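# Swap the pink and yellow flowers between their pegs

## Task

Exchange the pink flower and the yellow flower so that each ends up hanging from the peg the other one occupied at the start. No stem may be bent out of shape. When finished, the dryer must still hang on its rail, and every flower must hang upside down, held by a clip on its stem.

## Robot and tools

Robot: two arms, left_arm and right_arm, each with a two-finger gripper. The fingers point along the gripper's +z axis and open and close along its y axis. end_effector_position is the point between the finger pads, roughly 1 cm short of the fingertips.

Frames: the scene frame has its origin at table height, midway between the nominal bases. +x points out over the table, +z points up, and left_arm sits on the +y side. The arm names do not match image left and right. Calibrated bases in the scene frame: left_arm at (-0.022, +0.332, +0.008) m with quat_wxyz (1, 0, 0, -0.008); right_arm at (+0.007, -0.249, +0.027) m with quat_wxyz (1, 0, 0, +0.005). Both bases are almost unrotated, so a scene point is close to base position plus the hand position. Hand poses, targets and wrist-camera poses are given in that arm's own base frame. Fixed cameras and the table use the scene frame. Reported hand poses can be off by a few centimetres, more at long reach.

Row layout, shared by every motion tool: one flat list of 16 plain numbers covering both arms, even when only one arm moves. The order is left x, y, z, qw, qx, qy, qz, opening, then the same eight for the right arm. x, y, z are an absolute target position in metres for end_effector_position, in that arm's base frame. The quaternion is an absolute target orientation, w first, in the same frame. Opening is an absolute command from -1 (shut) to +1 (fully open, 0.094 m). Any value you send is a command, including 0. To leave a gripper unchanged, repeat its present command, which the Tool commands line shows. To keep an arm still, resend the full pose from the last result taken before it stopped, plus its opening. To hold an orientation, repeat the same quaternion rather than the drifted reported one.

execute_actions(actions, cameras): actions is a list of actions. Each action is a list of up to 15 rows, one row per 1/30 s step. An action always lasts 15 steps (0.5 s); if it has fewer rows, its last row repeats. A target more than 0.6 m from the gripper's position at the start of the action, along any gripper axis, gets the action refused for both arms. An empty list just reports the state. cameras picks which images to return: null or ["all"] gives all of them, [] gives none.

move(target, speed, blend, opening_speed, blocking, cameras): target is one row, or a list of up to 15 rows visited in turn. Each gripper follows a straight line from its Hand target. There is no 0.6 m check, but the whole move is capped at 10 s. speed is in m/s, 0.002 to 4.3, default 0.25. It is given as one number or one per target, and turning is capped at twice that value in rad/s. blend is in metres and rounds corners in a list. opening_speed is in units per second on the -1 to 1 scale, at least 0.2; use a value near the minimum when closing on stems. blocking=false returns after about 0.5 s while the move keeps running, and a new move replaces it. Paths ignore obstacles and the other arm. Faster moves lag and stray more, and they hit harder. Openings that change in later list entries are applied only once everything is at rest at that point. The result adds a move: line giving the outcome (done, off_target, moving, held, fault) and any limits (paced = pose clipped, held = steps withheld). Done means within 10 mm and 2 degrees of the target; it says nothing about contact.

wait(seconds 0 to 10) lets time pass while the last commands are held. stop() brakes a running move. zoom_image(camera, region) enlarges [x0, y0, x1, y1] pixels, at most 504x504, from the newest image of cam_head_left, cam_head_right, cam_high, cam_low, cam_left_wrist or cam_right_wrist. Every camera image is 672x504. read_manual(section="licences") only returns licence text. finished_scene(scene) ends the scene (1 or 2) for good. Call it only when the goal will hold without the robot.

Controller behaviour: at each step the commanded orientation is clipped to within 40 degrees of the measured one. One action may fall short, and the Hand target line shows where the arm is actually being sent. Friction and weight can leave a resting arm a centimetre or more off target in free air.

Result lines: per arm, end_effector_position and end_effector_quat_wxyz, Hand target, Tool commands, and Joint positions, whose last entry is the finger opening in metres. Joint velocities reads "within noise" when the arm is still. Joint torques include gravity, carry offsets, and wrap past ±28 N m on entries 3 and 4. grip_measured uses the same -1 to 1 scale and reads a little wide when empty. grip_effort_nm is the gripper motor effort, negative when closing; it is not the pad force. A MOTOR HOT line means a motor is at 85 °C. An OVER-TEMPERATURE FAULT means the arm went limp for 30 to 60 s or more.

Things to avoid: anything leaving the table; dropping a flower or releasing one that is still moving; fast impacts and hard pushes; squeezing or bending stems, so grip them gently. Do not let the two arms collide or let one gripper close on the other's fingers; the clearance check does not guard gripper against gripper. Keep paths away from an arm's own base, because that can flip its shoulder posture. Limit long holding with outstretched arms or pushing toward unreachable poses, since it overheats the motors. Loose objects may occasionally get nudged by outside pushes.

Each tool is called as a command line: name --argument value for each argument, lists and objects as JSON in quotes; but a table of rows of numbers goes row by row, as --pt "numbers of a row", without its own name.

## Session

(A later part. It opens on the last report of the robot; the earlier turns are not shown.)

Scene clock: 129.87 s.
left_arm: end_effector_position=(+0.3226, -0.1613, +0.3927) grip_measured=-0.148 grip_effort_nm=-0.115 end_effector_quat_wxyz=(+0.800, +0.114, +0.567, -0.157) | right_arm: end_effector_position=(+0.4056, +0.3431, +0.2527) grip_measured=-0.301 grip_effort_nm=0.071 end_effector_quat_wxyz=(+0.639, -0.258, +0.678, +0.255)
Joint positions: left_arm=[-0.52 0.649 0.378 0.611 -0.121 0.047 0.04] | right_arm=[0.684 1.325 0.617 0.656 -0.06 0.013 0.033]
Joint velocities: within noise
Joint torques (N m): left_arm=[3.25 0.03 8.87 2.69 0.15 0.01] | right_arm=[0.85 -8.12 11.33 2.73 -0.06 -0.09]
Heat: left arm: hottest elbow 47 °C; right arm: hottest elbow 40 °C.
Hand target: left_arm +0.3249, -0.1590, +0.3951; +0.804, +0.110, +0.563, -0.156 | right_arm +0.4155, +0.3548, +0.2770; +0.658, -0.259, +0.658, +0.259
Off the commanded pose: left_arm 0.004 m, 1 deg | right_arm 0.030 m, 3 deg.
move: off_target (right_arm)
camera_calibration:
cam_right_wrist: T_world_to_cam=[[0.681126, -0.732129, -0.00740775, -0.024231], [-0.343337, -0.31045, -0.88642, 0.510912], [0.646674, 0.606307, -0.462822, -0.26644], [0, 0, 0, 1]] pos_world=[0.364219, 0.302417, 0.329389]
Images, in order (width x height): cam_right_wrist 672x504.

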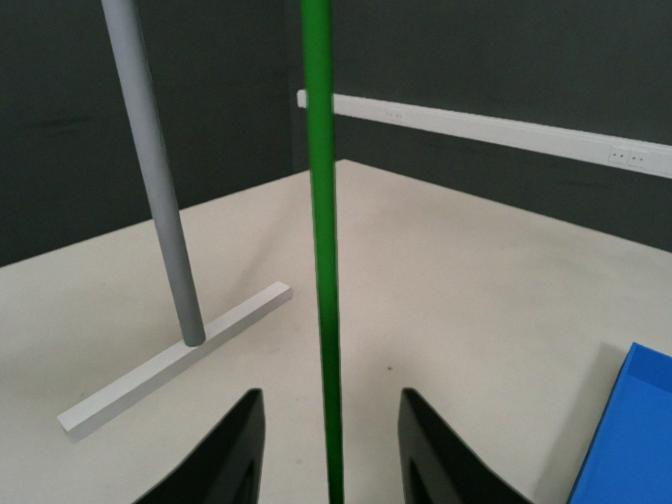

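move --target '[0.325,-0.159,0.395,0.804,0.1095,0.563,-0.156,-0.15,0.417,0.356,0.277,0.658,-0.259,0.658,0.259,-0.96]' --opening_speed 0.3 --cameras '["cam_right_wrist","cam_left_wrist"]'

zoom_image --camera "cam_right_wrist" --region '[200, 254, 450, 504]'

Scene clock: 135.47 s.
left_arm: end_effector_position=(+0.3227, -0.1614, +0.3926) grip_measured=-0.148 grip_effort_nm=-0.120 end_effector_quat_wxyz=(+0.800, +0.114, +0.567, -0.157) | right_arm: end_effector_position=(+0.4056, +0.3432, +0.2531) grip_measured=-0.953 grip_effort_nm=-0.696 end_effector_quat_wxyz=(+0.639, -0.258, +0.678, +0.255)
Joint positions: left_arm=[-0.52 0.65 0.378 0.611 -0.121 0.047 0.04] | right_arm=[0.684 1.325 0.617 0.656 -0.06 0.013 0.002]
Joint velocities: left_arm=[within noise] | right_arm=[0.005 0.005 0.002 0.002 -0.095 0.095 0.005]
Joint torques (N m): left_arm=[3.25 -0.03 8.87 2.69 0.15 0.01] | right_arm=[0.97 -8.06 11.38 2.63 -0.05 -0.09]
Heat: left arm: hottest elbow 47 °C; right arm: hottest elbow 41 °C.
Hand target: left_arm +0.3250, -0.1591, +0.3950; +0.804, +0.110, +0.563, -0.156 | right_arm +0.4156, +0.3548, +0.2769; +0.658, -0.259, +0.658, +0.259
Off the commanded pose: left_arm 0.004 m, 1 deg | right_arm 0.029 m, 3 deg.
move: off_target (right_arm)
camera_calibration:
cam_left_wrist: T_world_to_cam=[[-0.371402, -0.928342, -0.0155317, -0.023949], [-0.084791, 0.0505712, -0.995115, 0.46482], [0.924592, -0.368271, -0.0974973, -0.229014], [0, 0, 0, 1]] pos_world=[0.242262, -0.130079, 0.439849]
cam_right_wrist: T_world_to_cam=[[0.681085, -0.732167, -0.00741484, -0.0242684], [-0.342636, -0.309749, -0.886937, 0.510916], [0.647089, 0.60662, -0.461832, -0.266938], [0, 0, 0, 1]] pos_world=[0.364319, 0.302417, 0.32969]
Images, in order (width x height): cam_left_wrist 672x504, cam_right_wrist 672x504.

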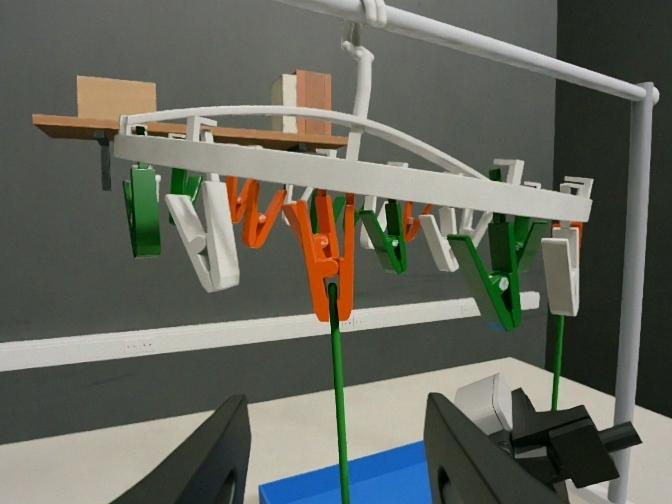

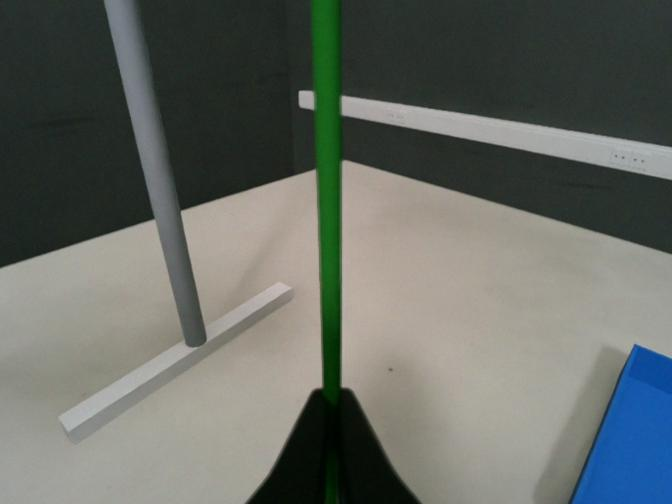

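Scaled by 2.016 from the camera's 672x504 image, which has a finer 960x720 frame.

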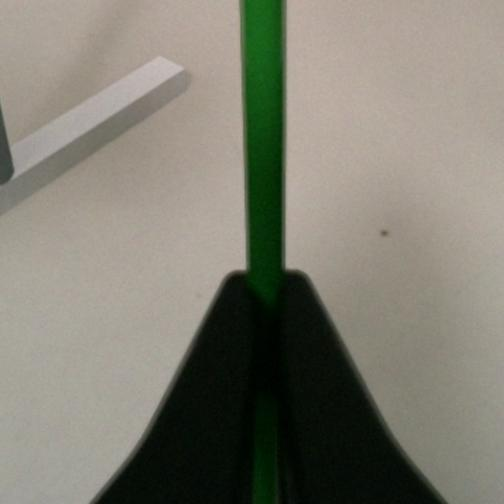

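move --target '[0.421,-0.193,0.435,0.804,0.1095,0.563,-0.156,-0.15,0.417,0.356,0.277,0.658,-0.259,0.658,0.259,-0.97]' --speed 0.06

zoom_image --camera "cam_left_wrist" --region '[160, 100, 520, 460]'

Scene clock: 142.87 s.
left_arm: end_effector_position=(+0.4115, -0.1933, +0.4008) grip_measured=-0.148 grip_effort_nm=-0.115 end_effector_quat_wxyz=(+0.786, +0.122, +0.588, -0.150) | right_arm: end_effector_position=(+0.4056, +0.3432, +0.2531) grip_measured=-0.965 grip_effort_nm=-1.033 end_effector_quat_wxyz=(+0.639, -0.258, +0.678, +0.255)
Joint positions: left_arm=[-0.464 0.981 0.575 0.69 -0.067 0.035 0.04] | right_arm=[0.684 1.325 0.617 0.656 -0.06 0.013 0.002]
Joint velocities: within noise
Joint torques (N m): left_arm=[3.31 -3.14 12.49 2.73 0.14 -0.08] | right_arm=[0.97 -8.41 11.43 2.69 -0.05 -0.09]
Heat: left arm: hottest elbow 47 °C; right arm: hottest elbow 42 °C.
Hand target: left_arm +0.4187, -0.1921, +0.4343; +0.804, +0.110, +0.563, -0.156 | right_arm +0.4156, +0.3548, +0.2770; +0.658, -0.259, +0.658, +0.259
Off the commanded pose: left_arm 0.036 m, 4 deg | right_arm 0.029 m, 3 deg.
move: off_target (left_arm, right_arm)
camera_calibration:
cam_left_wrist: T_world_to_cam=[[-0.370818, -0.92832, -0.0267658, -0.0162473], [-0.129877, 0.0803739, -0.988267, 0.50376], [0.919579, -0.362991, -0.150372, -0.297781], [0, 0, 0, 1]] pos_world=[0.333235, -0.163664, 0.452637]
cam_right_wrist: T_world_to_cam=[[0.681085, -0.732167, -0.00741484, -0.0242684], [-0.342636, -0.309749, -0.886937, 0.510916], [0.647089, 0.60662, -0.461832, -0.266938], [0, 0, 0, 1]] pos_world=[0.364319, 0.302417, 0.32969]

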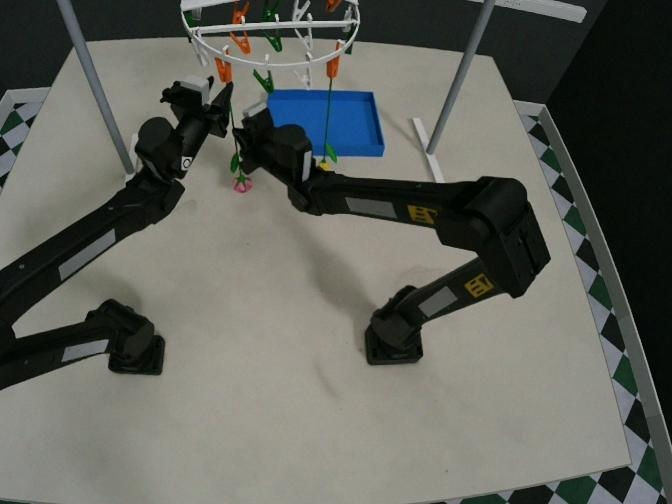

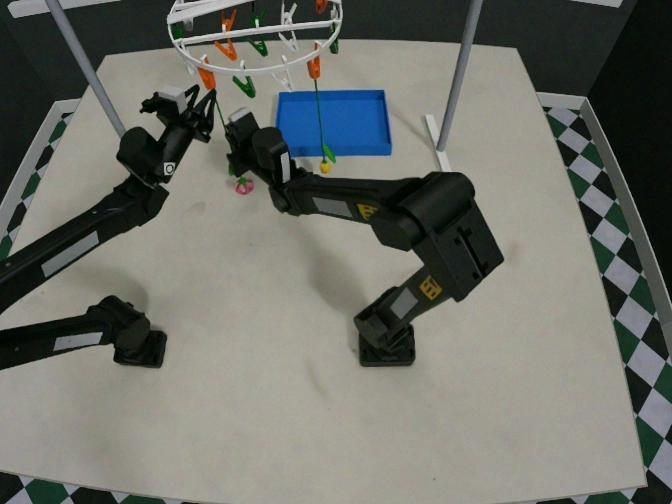

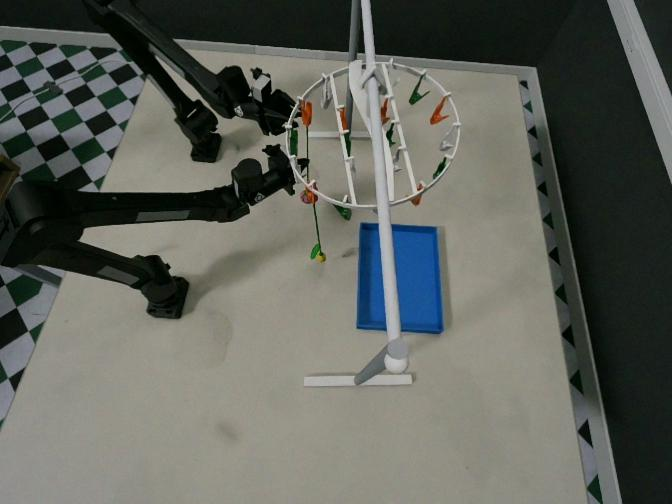

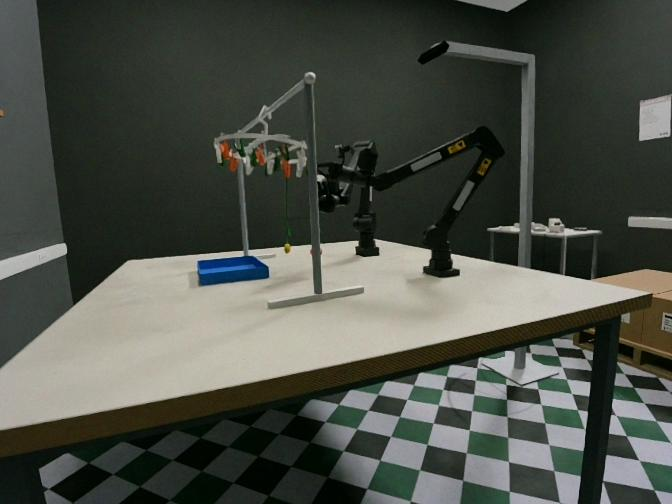

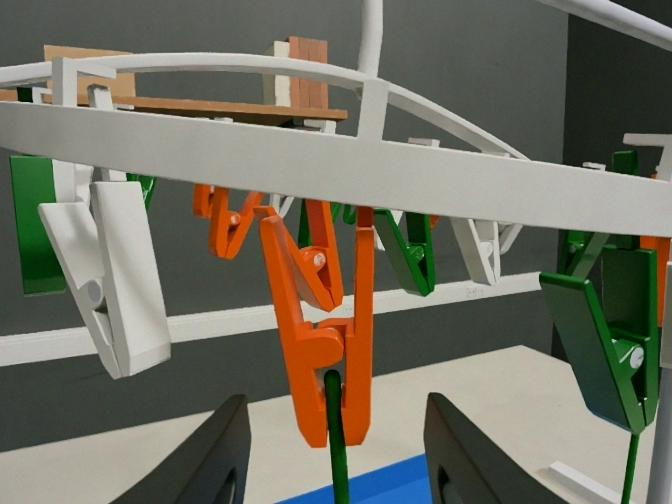

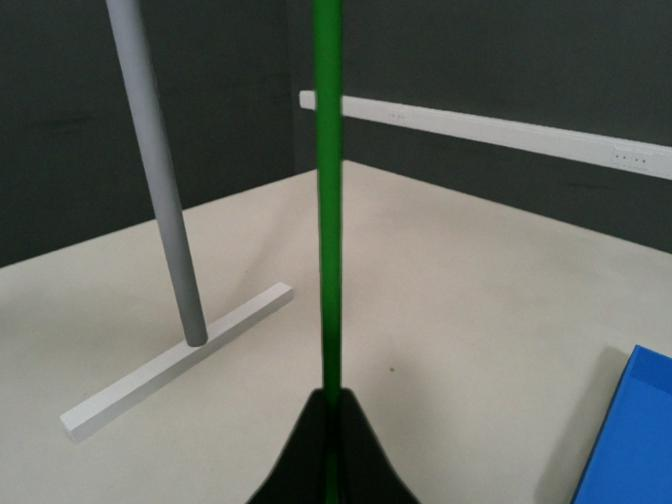

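Scaled by 1.400 from the camera's 672x504 image, which has a finer 960x720 frame.

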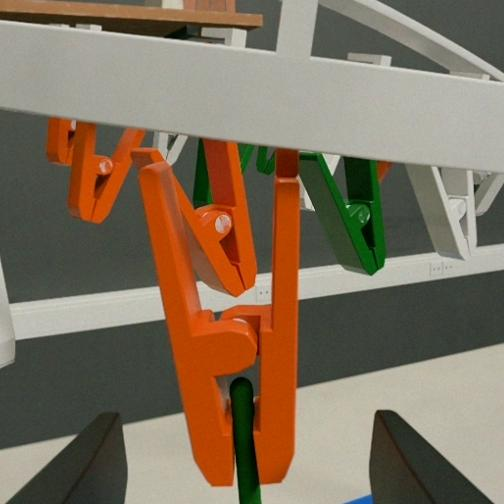

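move --target '[0.427,-0.195,0.470,0.804,0.1095,0.563,-0.156,-0.15,0.417,0.356,0.277,0.658,-0.259,0.658,0.259,-0.97]' --speed 0.06 --cameras '["cam_left_wrist"]'

zoom_image --camera "cam_left_wrist" --region '[160, 144, 520, 504]'

Scene clock: 146.27 s.
left_arm: end_effector_position=(+0.4215, -0.1974, +0.4352) grip_measured=-0.148 grip_effort_nm=-0.115 end_effector_quat_wxyz=(+0.790, +0.120, +0.582, -0.151) | right_arm: end_effector_position=(+0.4056, +0.3432, +0.2531) grip_measured=-0.965 grip_effort_nm=-1.033 end_effector_quat_wxyz=(+0.639, -0.258, +0.678, +0.255)
Joint positions: left_arm=[-0.461 0.981 0.662 0.618 -0.065 0.034 0.04] | right_arm=[0.684 1.325 0.617 0.656 -0.06 0.013 0.002]
Joint velocities: within noise
Joint torques (N m): left_arm=[3.31 -4.72 12.75 1.61 0.15 -0.07] | right_arm=[0.97 -8.06 11.41 2.66 -0.05 -0.11]
Heat: left arm: hottest elbow 48 °C; right arm: hottest elbow 43 °C.
Hand target: left_arm +0.4249, -0.1941, +0.4694; +0.804, +0.110, +0.563, -0.156 | right_arm +0.4156, +0.3548, +0.2770; +0.658, -0.259, +0.658, +0.259
Off the commanded pose: left_arm 0.035 m, 3 deg | right_arm 0.029 m, 3 deg.
move: off_target (left_arm, right_arm)
camera_calibration:
cam_left_wrist: T_world_to_cam=[[-0.370354, -0.92855, -0.0251641, -0.0162855], [-0.117125, 0.0735553, -0.99039, 0.533585], [0.921477, -0.363847, -0.135997, -0.310564], [0, 0, 0, 1]] pos_world=[0.342643, -0.167368, 0.485812]
Images, in order (width x height): cam_left_wrist 672x504.

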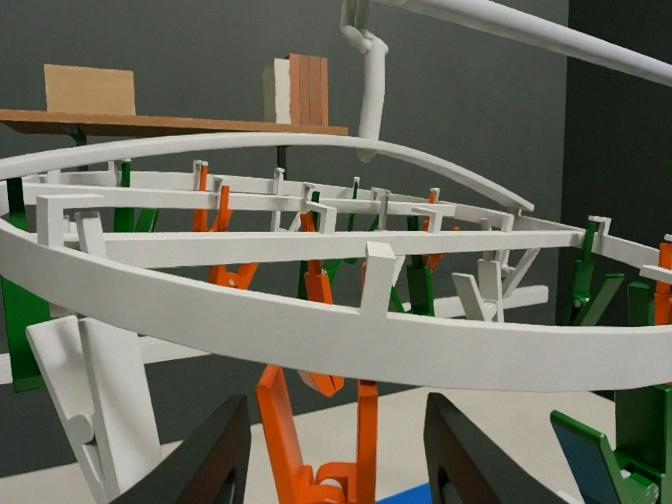

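Scaled by 1.400 from the camera's 672x504 image, which has a finer 960x720 frame.

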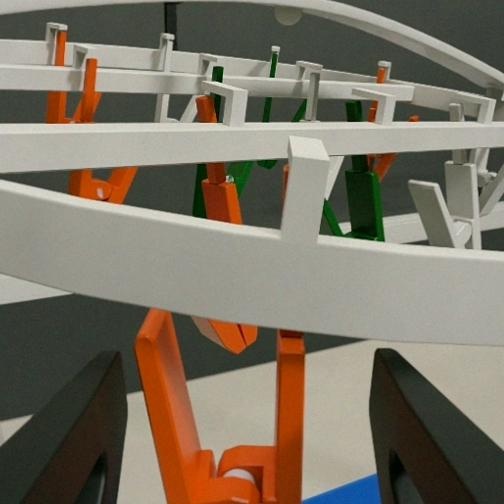

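move --pt "0.4285 -0.1912 0.470 0.804 0.1095 0.563 -0.156 -0.15 0.417 0.356 0.277 0.658 -0.259 0.658 0.259 -0.97" --pt "0.4285 -0.1912 0.470 0.804 0.1095 0.563 -0.156 -0.62 0.417 0.356 0.277 0.658 -0.259 0.658 0.259 -0.97" --speed 0.04 --opening_speed 0.25 --cameras '["cam_left_wrist","cam_right_wrist"]'

zoom_image --camera "cam_left_wrist" --region '[160, 144, 520, 504]'

Scene clock: 153.30 s.
left_arm: end_effector_position=(+0.4233, -0.1937, +0.4351) grip_measured=-0.598 grip_effort_nm=-1.023 end_effector_quat_wxyz=(+0.790, +0.120, +0.582, -0.152) | right_arm: end_effector_position=(+0.4057, +0.3432, +0.2529) grip_measured=-0.965 grip_effort_nm=-1.043 end_effector_quat_wxyz=(+0.639, -0.258, +0.678, +0.255)
Joint positions: left_arm=[-0.448 0.981 0.662 0.618 -0.053 0.029 0.019] | right_arm=[0.684 1.326 0.617 0.656 -0.06 0.013 0.002]
Joint velocities: within noise
Joint torques (N m): left_arm=[3.31 -4.78 12.74 1.51 0.13 -0.06] | right_arm=[0.97 -8.29 11.41 2.66 -0.04 -0.09]
Heat: left arm: hottest elbow 51 °C; right arm: hottest elbow 44 °C.
Hand target: left_arm +0.4264, -0.1904, +0.4694; +0.804, +0.110, +0.563, -0.156 | right_arm +0.4156, +0.3548, +0.2770; +0.658, -0.259, +0.658, +0.259
Off the commanded pose: left_arm 0.035 m, 3 deg | right_arm 0.030 m, 3 deg.
move: off_target (left_arm, right_arm); target 2's new opening was sent with left_arm's hand 0.035 m and 3 deg from that target
camera_calibration:
cam_left_wrist: T_world_to_cam=[[-0.370538, -0.928504, -0.0241115, -0.012589], [-0.11768, 0.0726813, -0.990388, 0.533486], [0.921332, -0.364139, -0.136198, -0.310883], [0, 0, 0, 1]] pos_world=[0.344542, -0.163668, 0.485713]
cam_right_wrist: T_world_to_cam=[[0.681083, -0.732169, -0.00740482, -0.0241979], [-0.342902, -0.310009, -0.886743, 0.51097], [0.64695, 0.606485, -0.462204, -0.26683], [0, 0, 0, 1]] pos_world=[0.364319, 0.302517, 0.32959]
Images, in order (width x height): cam_left_wrist 672x504, cam_right_wrist 672x504.

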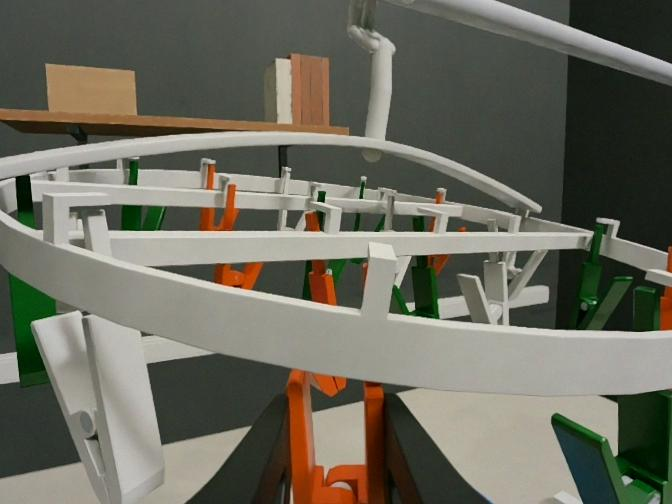

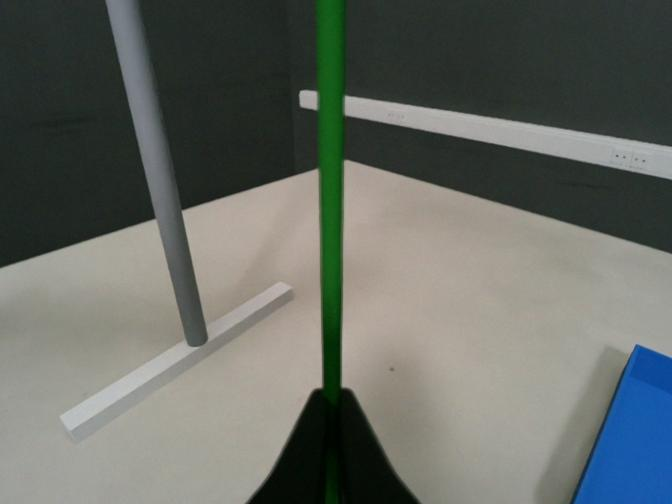

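Scaled by 1.400 from the camera's 672x504 image, which has a finer 960x720 frame.

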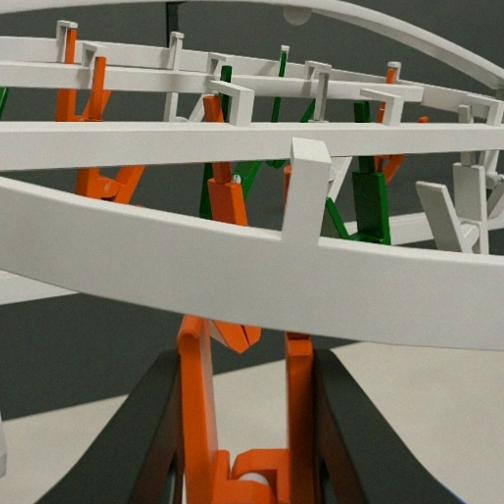

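move --target '[0.4285,-0.1912,0.470,0.804,0.1095,0.563,-0.156,-0.85,0.417,0.356,0.277,0.658,-0.259,0.658,0.259,-0.97]' --opening_speed 0.25 --cameras '["cam_left_wrist","cam_head_right","cam_high"]'

zoom_image --camera "cam_left_wrist" --region '[160, 144, 520, 504]'

zoom_image --camera "cam_head_right" --region '[150, 30, 290, 210]'

Scene clock: 156.67 s.
left_arm: end_effector_position=(+0.4233, -0.1937, +0.4351) grip_measured=-0.601 grip_effort_nm=-1.072 end_effector_quat_wxyz=(+0.790, +0.120, +0.582, -0.152) | right_arm: end_effector_position=(+0.4057, +0.3432, +0.2529) grip_measured=-0.965 grip_effort_nm=-1.038 end_effector_quat_wxyz=(+0.639, -0.258, +0.678, +0.255)
Joint positions: left_arm=[-0.448 0.981 0.662 0.618 -0.053 0.029 0.019] | right_arm=[0.684 1.326 0.617 0.656 -0.06 0.013 0.002]
Joint velocities: within noise
Joint torques (N m): left_arm=[3.31 -4.78 12.72 1.48 0.13 -0.06] | right_arm=[1.03 -8.18 11.38 2.67 -0.05 -0.09]
Heat: left arm: hottest elbow 52 °C; right arm: hottest elbow 44 °C.
Hand target: left_arm +0.4264, -0.1904, +0.4694; +0.804, +0.110, +0.563, -0.156 | right_arm +0.4156, +0.3548, +0.2770; +0.658, -0.259, +0.658, +0.259
Off the commanded pose: left_arm 0.035 m, 3 deg | right_arm 0.030 m, 3 deg.
move: off_target (left_arm, right_arm)
camera_calibration:
cam_left_wrist: T_world_to_cam=[[-0.370624, -0.928478, -0.0237822, -0.0127152], [-0.117802, 0.0723917, -0.990395, 0.533484], [0.921282, -0.364263, -0.136207, -0.310881], [0, 0, 0, 1]] pos_world=[0.344542, -0.163668, 0.485713]
Images, in order (width x height): cam_head_right 672x504, cam_high 672x504, cam_left_wrist 672x504.

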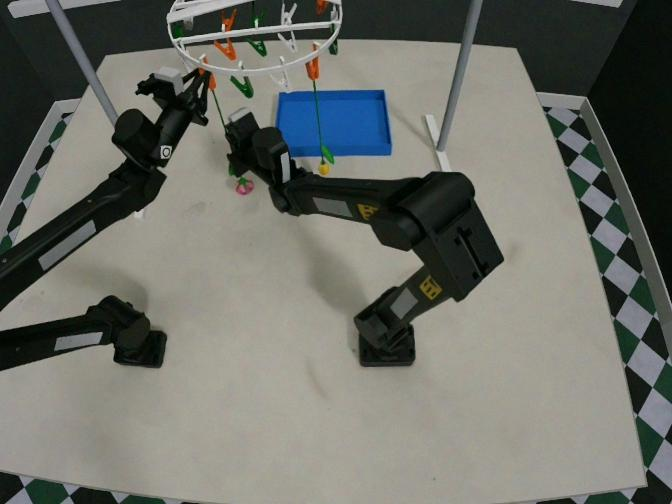

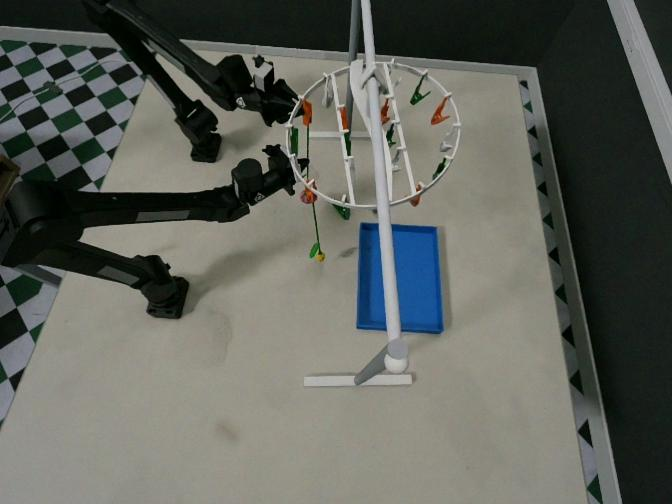

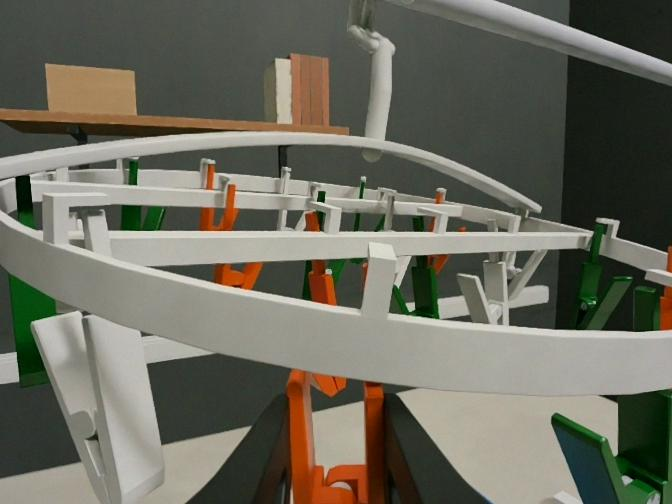

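Scaled by 1.400 from the camera's 672x504 image, which has a finer 960x720 frame.

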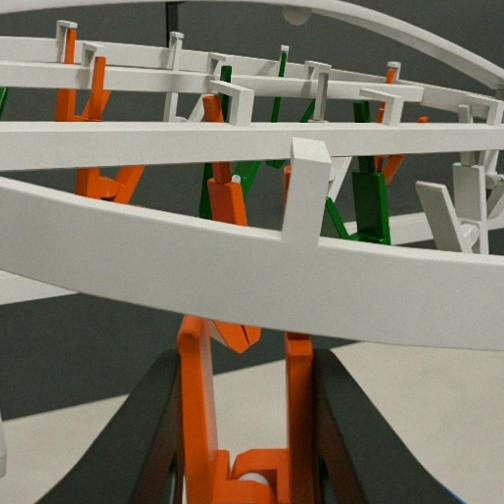

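Scaled by 2.800 from the camera's 672x504 image, which has a finer 960x720 frame.

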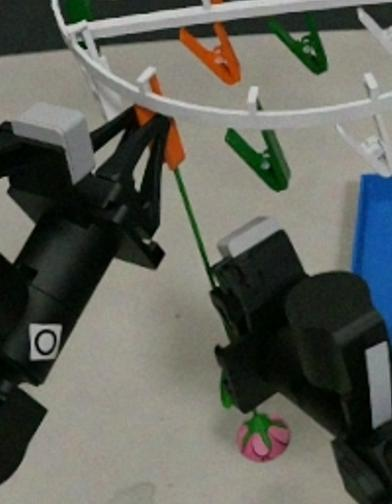

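move --target '[0.4285,-0.1912,0.470,0.804,0.1095,0.563,-0.156,-0.85,0.412,0.352,0.237,0.658,-0.259,0.658,0.259,-0.97]' --speed 0.04 --cameras '["cam_left_wrist","cam_right_wrist","cam_head_right"]'

zoom_image --camera "cam_head_right" --region '[150, 30, 290, 210]'

Scene clock: 160.23 s.
left_arm: end_effector_position=(+0.4233, -0.1937, +0.4351) grip_measured=-0.601 grip_effort_nm=-1.067 end_effector_quat_wxyz=(+0.790, +0.120, +0.582, -0.152) | right_arm: end_effector_position=(+0.4141, +0.3500, +0.2442) grip_measured=-0.965 grip_effort_nm=-1.033 end_effector_quat_wxyz=(+0.659, -0.252, +0.659, +0.262)
Joint positions: left_arm=[-0.448 0.981 0.662 0.618 -0.053 0.029 0.019] | right_arm=[0.684 1.41 0.617 0.798 -0.06 0.013 0.002]
Joint velocities: within noise
Joint torques (N m): left_arm=[3.31 -4.78 12.74 1.51 0.13 -0.06] | right_arm=[0.97 -9.11 6.61 2.73 -0.04 -0.09]
Heat: left arm: hottest elbow 54 °C; right arm: hottest elbow 44 °C.
Hand target: left_arm +0.4264, -0.1904, +0.4694; +0.804, +0.110, +0.563, -0.156 | right_arm +0.4120, +0.3519, +0.2371; +0.658, -0.259, +0.658, +0.259
Off the commanded pose: left_arm 0.035 m, 3 deg | right_arm 0.008 m, 1 deg.
move: off_target (left_arm)
camera_calibration:
cam_left_wrist: T_world_to_cam=[[-0.370624, -0.928478, -0.0237822, -0.0127152], [-0.117802, 0.0723917, -0.990395, 0.533484], [0.921282, -0.364263, -0.136207, -0.310881], [0, 0, 0, 1]] pos_world=[0.344542, -0.163668, 0.485713]
cam_right_wrist: T_world_to_cam=[[0.681338, -0.73196, -0.00363089, -0.0261157], [-0.302936, -0.277463, -0.911726, 0.486398], [0.666339, 0.622294, -0.410783, -0.306567], [0, 0, 0, 1]] pos_world=[0.369419, 0.306616, 0.317434]
Images, in order (width x height): cam_head_right 672x504, cam_left_wrist 672x504, cam_right_wrist 672x504.

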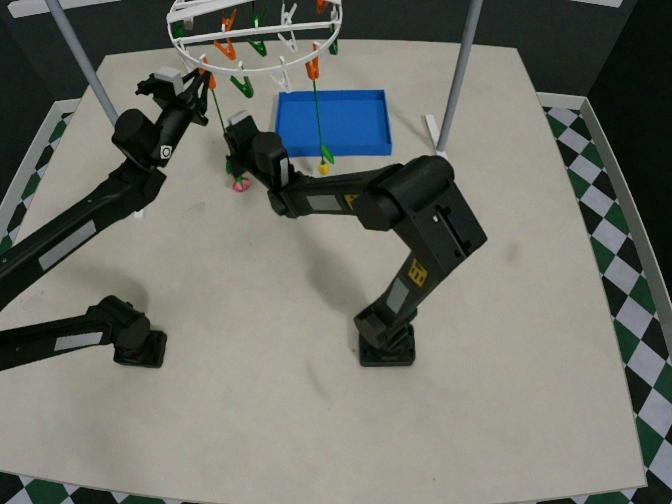

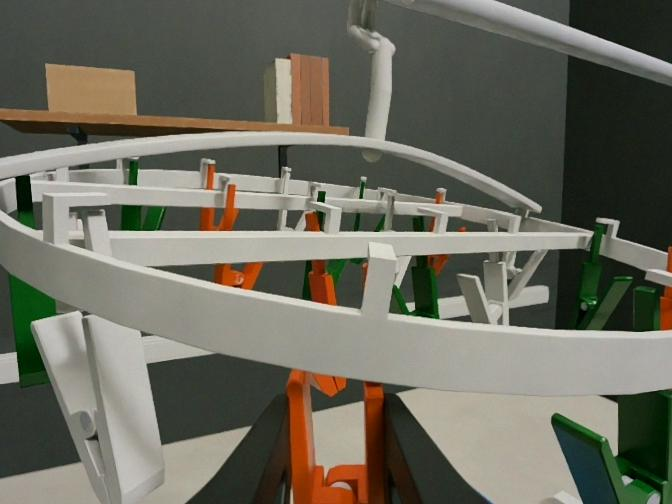

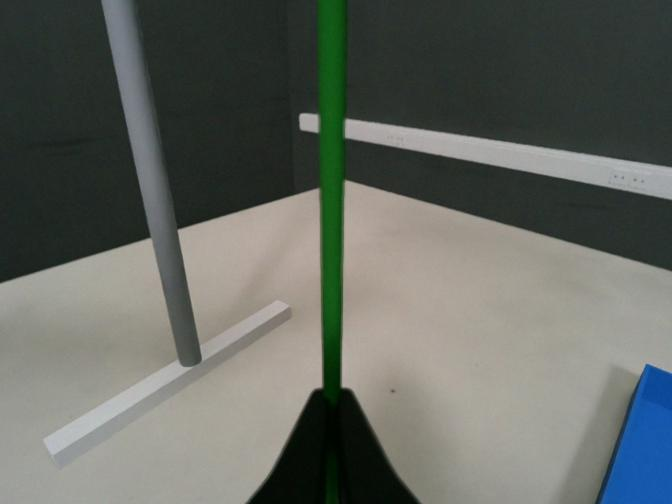

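Scaled by 2.800 from the camera's 672x504 image, which has a finer 960x720 frame.

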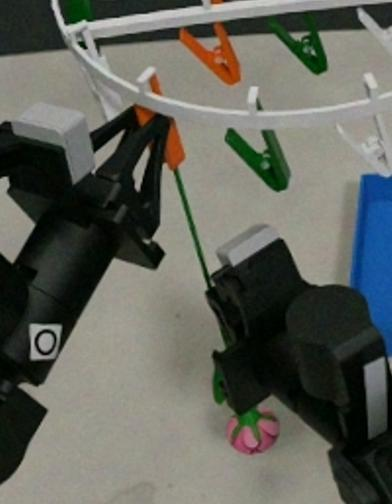

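move --target '[0.4285,-0.1912,0.470,0.804,0.1095,0.563,-0.156,-0.85,0.404,0.345,0.195,0.658,-0.259,0.658,0.259,-0.97]' --speed 0.04 --cameras '["cam_left_wrist","cam_right_wrist","cam_head_right"]'

zoom_image --camera "cam_head_right" --region '[150, 30, 290, 210]'

Scene clock: 164.03 s.
left_arm: end_effector_position=(+0.4233, -0.1937, +0.4351) grip_measured=-0.601 grip_effort_nm=-1.062 end_effector_quat_wxyz=(+0.790, +0.120, +0.582, -0.152) | right_arm: end_effector_position=(+0.4073, +0.3446, +0.2032) grip_measured=-0.965 grip_effort_nm=-1.038 end_effector_quat_wxyz=(+0.660, -0.252, +0.658, +0.262)
Joint positions: left_arm=[-0.448 0.981 0.662 0.618 -0.053 0.029 0.019] | right_arm=[0.684 1.509 0.557 0.961 -0.061 0.013 0.002]
Joint velocities: within noise
Joint torques (N m): left_arm=[3.25 -4.78 12.75 1.5 0.13 -0.06] | right_arm=[0.97 -9.58 5.34 2.71 -0.09 -0.09]
Heat: left arm: hottest elbow 55 °C; right arm: hottest elbow 43 °C.
Hand target: left_arm +0.4264, -0.1904, +0.4694; +0.804, +0.110, +0.563, -0.156 | right_arm +0.4040, +0.3449, +0.1950; +0.658, -0.259, +0.658, +0.259
Off the commanded pose: left_arm 0.035 m, 3 deg | right_arm 0.009 m, 1 deg.
move: off_target (left_arm)
camera_calibration:
cam_left_wrist: T_world_to_cam=[[-0.370624, -0.928478, -0.0237822, -0.0127152], [-0.117802, 0.0723917, -0.990395, 0.533484], [0.921282, -0.364263, -0.136207, -0.310881], [0, 0, 0, 1]] pos_world=[0.344542, -0.163668, 0.485713]
cam_right_wrist: T_world_to_cam=[[0.681613, -0.731705, -0.00344166, -0.0258233], [-0.300688, -0.275809, -0.912971, 0.444194], [0.667076, 0.623328, -0.40801, -0.316686], [0, 0, 0, 1]] pos_world=[0.362419, 0.301017, 0.276237]
Images, in order (width x height): cam_head_right 672x504, cam_left_wrist 672x504, cam_right_wrist 672x504.

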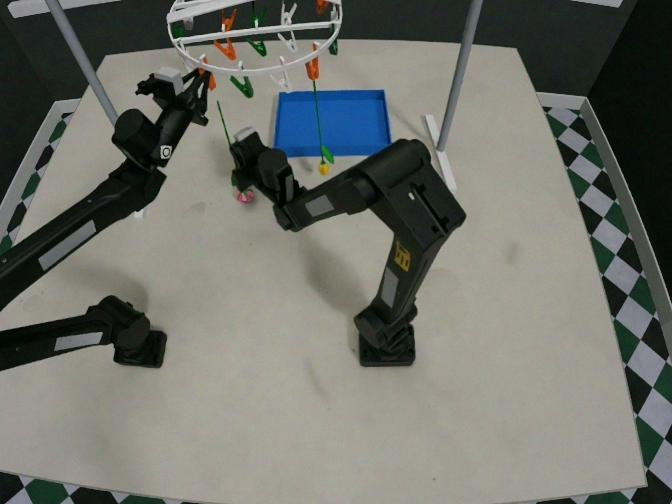

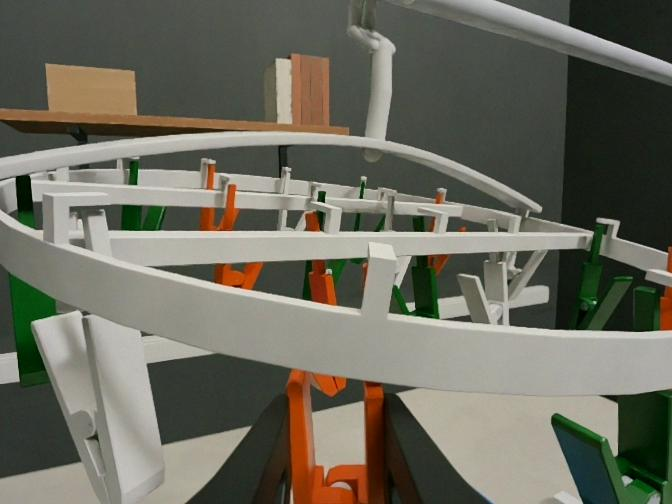

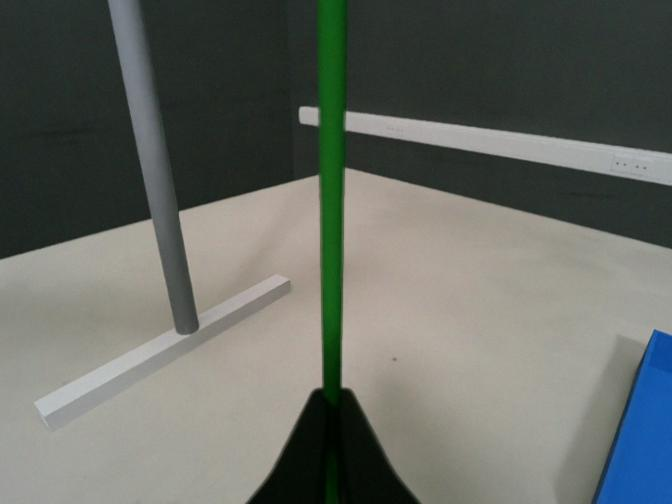

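Scaled by 2.800 from the camera's 672x504 image, which has a finer 960x720 frame.

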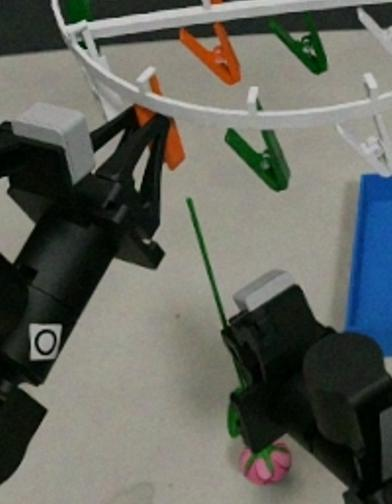

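move --pt "0.4285 -0.1912 0.470 0.804 0.1095 0.563 -0.156 -0.10 0.35 0.29 0.22 0.658 -0.259 0.658 0.259 -0.97" --pt "0.33 -0.157 0.42 0.804 0.1095 0.563 -0.156 -0.1 0.33 0.23 0.22 0.924 -0.0 0.383 0.0 -0.97" --speed 0.001 --cameras '[]'

speed must be a number from 0.002 to 4.3 (m/s); nothing of the call was run

move --pt "0.4285 -0.1912 0.470 0.804 0.1095 0.563 -0.156 -0.10 0.35 0.28 0.25 0.658 -0.259 0.658 0.259 -0.97" --pt "0.33 -0.157 0.42 0.804 0.1095 0.563 -0.156 -0.1 0.33 0.23 0.22 0.383 0 0.924 0 -0.97" --speed 0.12 --cameras '["cam_left_wrist","cam_right_wrist","cam_head_right"]'

move --target '[0.28,-0.12,0.42,0.804,0.1095,0.563,-0.156,-0.1,0.33,0.23,0.10,0,0,1,0,-0.97]' --speed 0.12

Scene clock: 181.60 s.
left_arm: end_effector_position=(+0.3333, -0.1549, +0.4177) grip_measured=-0.102 grip_effort_nm=0.046 end_effector_quat_wxyz=(+0.804, +0.105, +0.565, -0.156) | right_arm: end_effector_position=(+0.3202, +0.2141, +0.1965) grip_measured=-0.965 grip_effort_nm=-1.033 end_effector_quat_wxyz=(+0.370, -0.009, +0.929, -0.017)
Joint positions: left_arm=[-0.479 0.657 0.442 0.564 -0.096 0.028 0.042] | right_arm=[0.826 1.05 0.762 -0.729 0.55 0.646 0.002]
Joint velocities: within noise
Joint torques (N m): left_arm=[1.9 -1.67 8.94 1.48 -0.04 0.16] | right_arm=[1.32 -4.72 12.89 0.94 0.44 0.18]
Heat: left arm: hottest elbow 56 °C; right arm: hottest elbow 41 °C.
Hand target: left_arm +0.3300, -0.1569, +0.4200; +0.804, +0.109, +0.563, -0.156 | right_arm +0.3290, +0.2291, +0.2200; +0.383, +0.000, +0.924, +0.001
Off the commanded pose: left_arm 0.005 m, 1 deg | right_arm 0.030 m, 3 deg.
move: off_target (right_arm)
camera_calibration:
cam_left_wrist: T_world_to_cam=[[-0.360824, -0.932624, -0.00424499, -0.0225675], [-0.0798712, 0.0354357, -0.996175, 0.486905], [0.929207, -0.359105, -0.0872759, -0.238398], [0, 0, 0, 1]] pos_world=[0.252268, -0.123911, 0.464141]
cam_right_wrist: T_world_to_cam=[[0.014669, -0.999061, 0.0407599, 0.200145], [-0.945838, -0.027086, -0.323507, 0.413463], [0.324307, -0.0338068, -0.945347, 0.176085], [0, 0, 0, 1]] pos_world=[0.331027, 0.21711, 0.292061]
Images, in order (width x height): cam_head_right 672x504, cam_left_wrist 672x504, cam_right_wrist 672x504.

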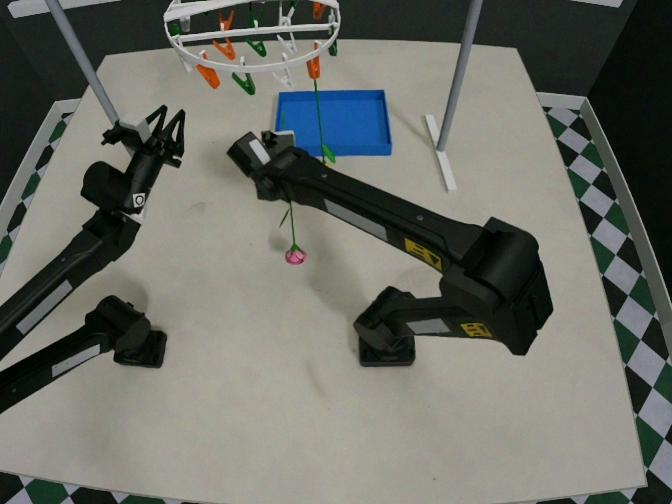

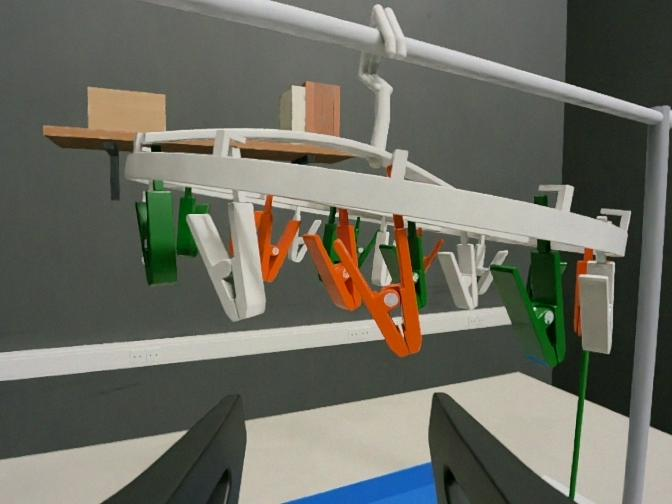

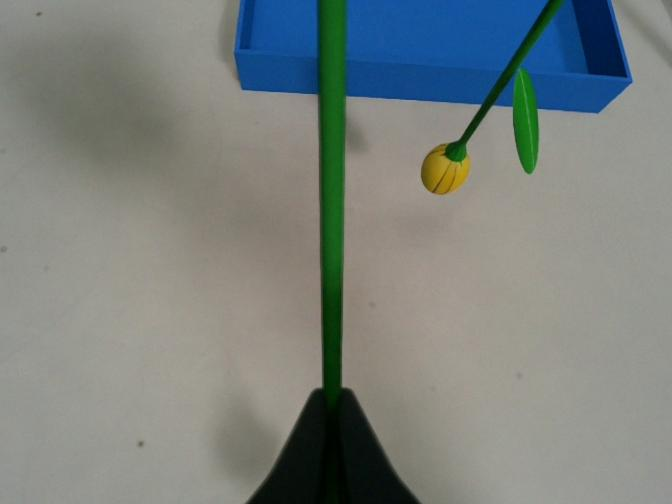

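Scene clock: 185.53 s.
left_arm: end_effector_position=(+0.2811, -0.1236, +0.4180) grip_measured=-0.102 grip_effort_nm=0.051 end_effector_quat_wxyz=(+0.804, +0.115, +0.563, -0.155) | right_arm: end_effector_position=(+0.3127, +0.2217, +0.0887) grip_measured=-0.965 grip_effort_nm=-1.033 end_effector_quat_wxyz=(-0.010, +0.004, +1.000, -0.009)
Joint positions: left_arm=[-0.437 0.372 0.38 0.338 -0.043 0.025 0.042] | right_arm=[0.619 1.474 0.984 -1.108 0.003 0.627 0.002]
Joint velocities: within noise
Joint torques (N m): left_arm=[3.25 0.56 9.11 1.44 0.14 -0.07] | right_arm=[-0.09 -10.64 10.74 -0.08 -0.03 -0.12]
Heat: left arm: hottest elbow 55 °C; right arm: hottest elbow 41 °C.
Hand target: left_arm +0.2800, -0.1201, +0.4199; +0.804, +0.110, +0.563, -0.156 | right_arm +0.3295, +0.2295, +0.1002; +0.001, +0.000, +1.000, +0.000
Off the commanded pose: left_arm 0.004 m, 1 deg | right_arm 0.022 m, 2 deg.
move: off_target (right_arm)
camera_calibration:
cam_left_wrist: T_world_to_cam=[[-0.369111, -0.929156, -0.0206284, -0.00250011], [-0.0741937, 0.0515841, -0.995909, 0.482241], [0.926419, -0.36607, -0.0879778, -0.178336], [0, 0, 0, 1]] pos_world=[0.20007, -0.0924823, 0.464527]
cam_right_wrist: T_world_to_cam=[[0.000960098, -0.99993, 0.0118215, 0.219162], [-0.901021, 0.00426285, 0.433754, 0.283545], [-0.433774, -0.0110679, -0.900954, 0.304887], [0, 0, 0, 1]] pos_world=[0.387522, 0.221313, 0.149109]

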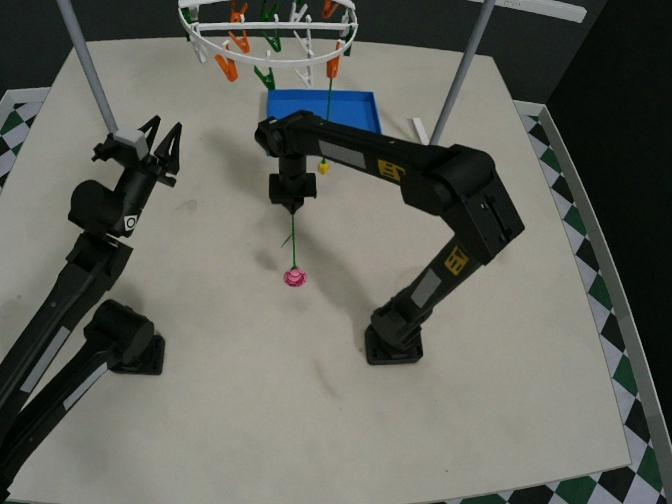

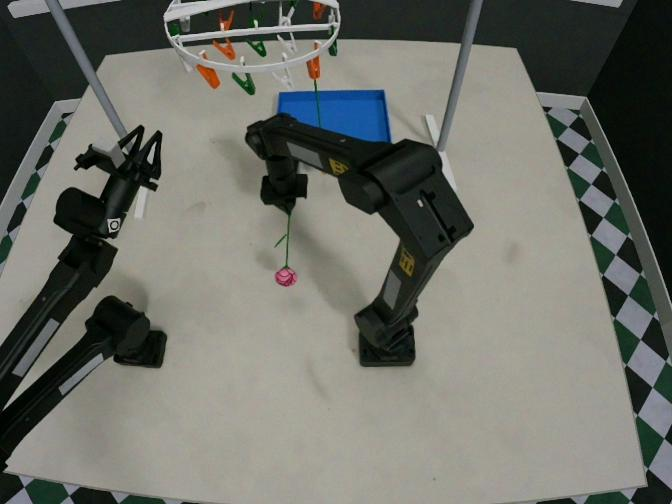

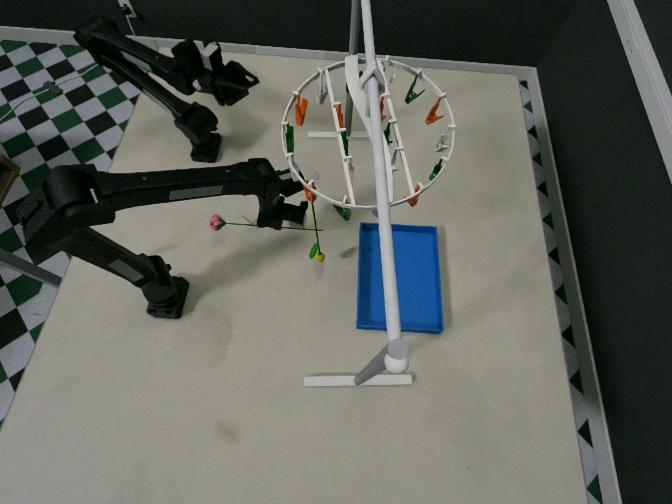

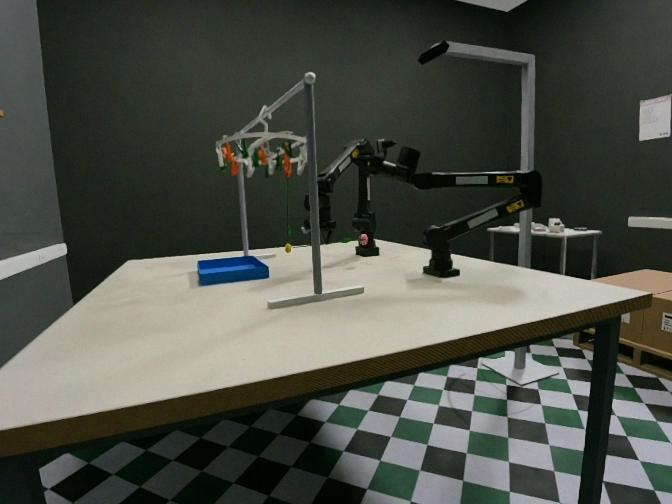

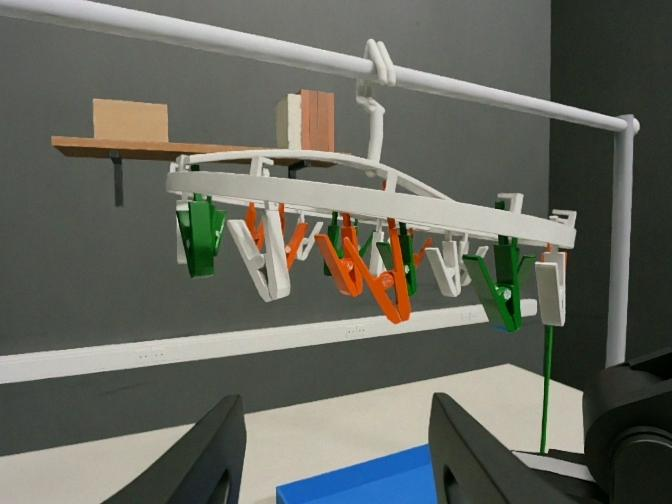

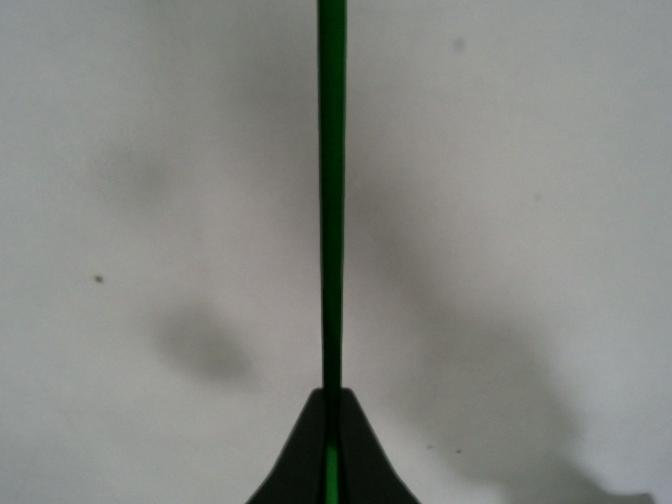

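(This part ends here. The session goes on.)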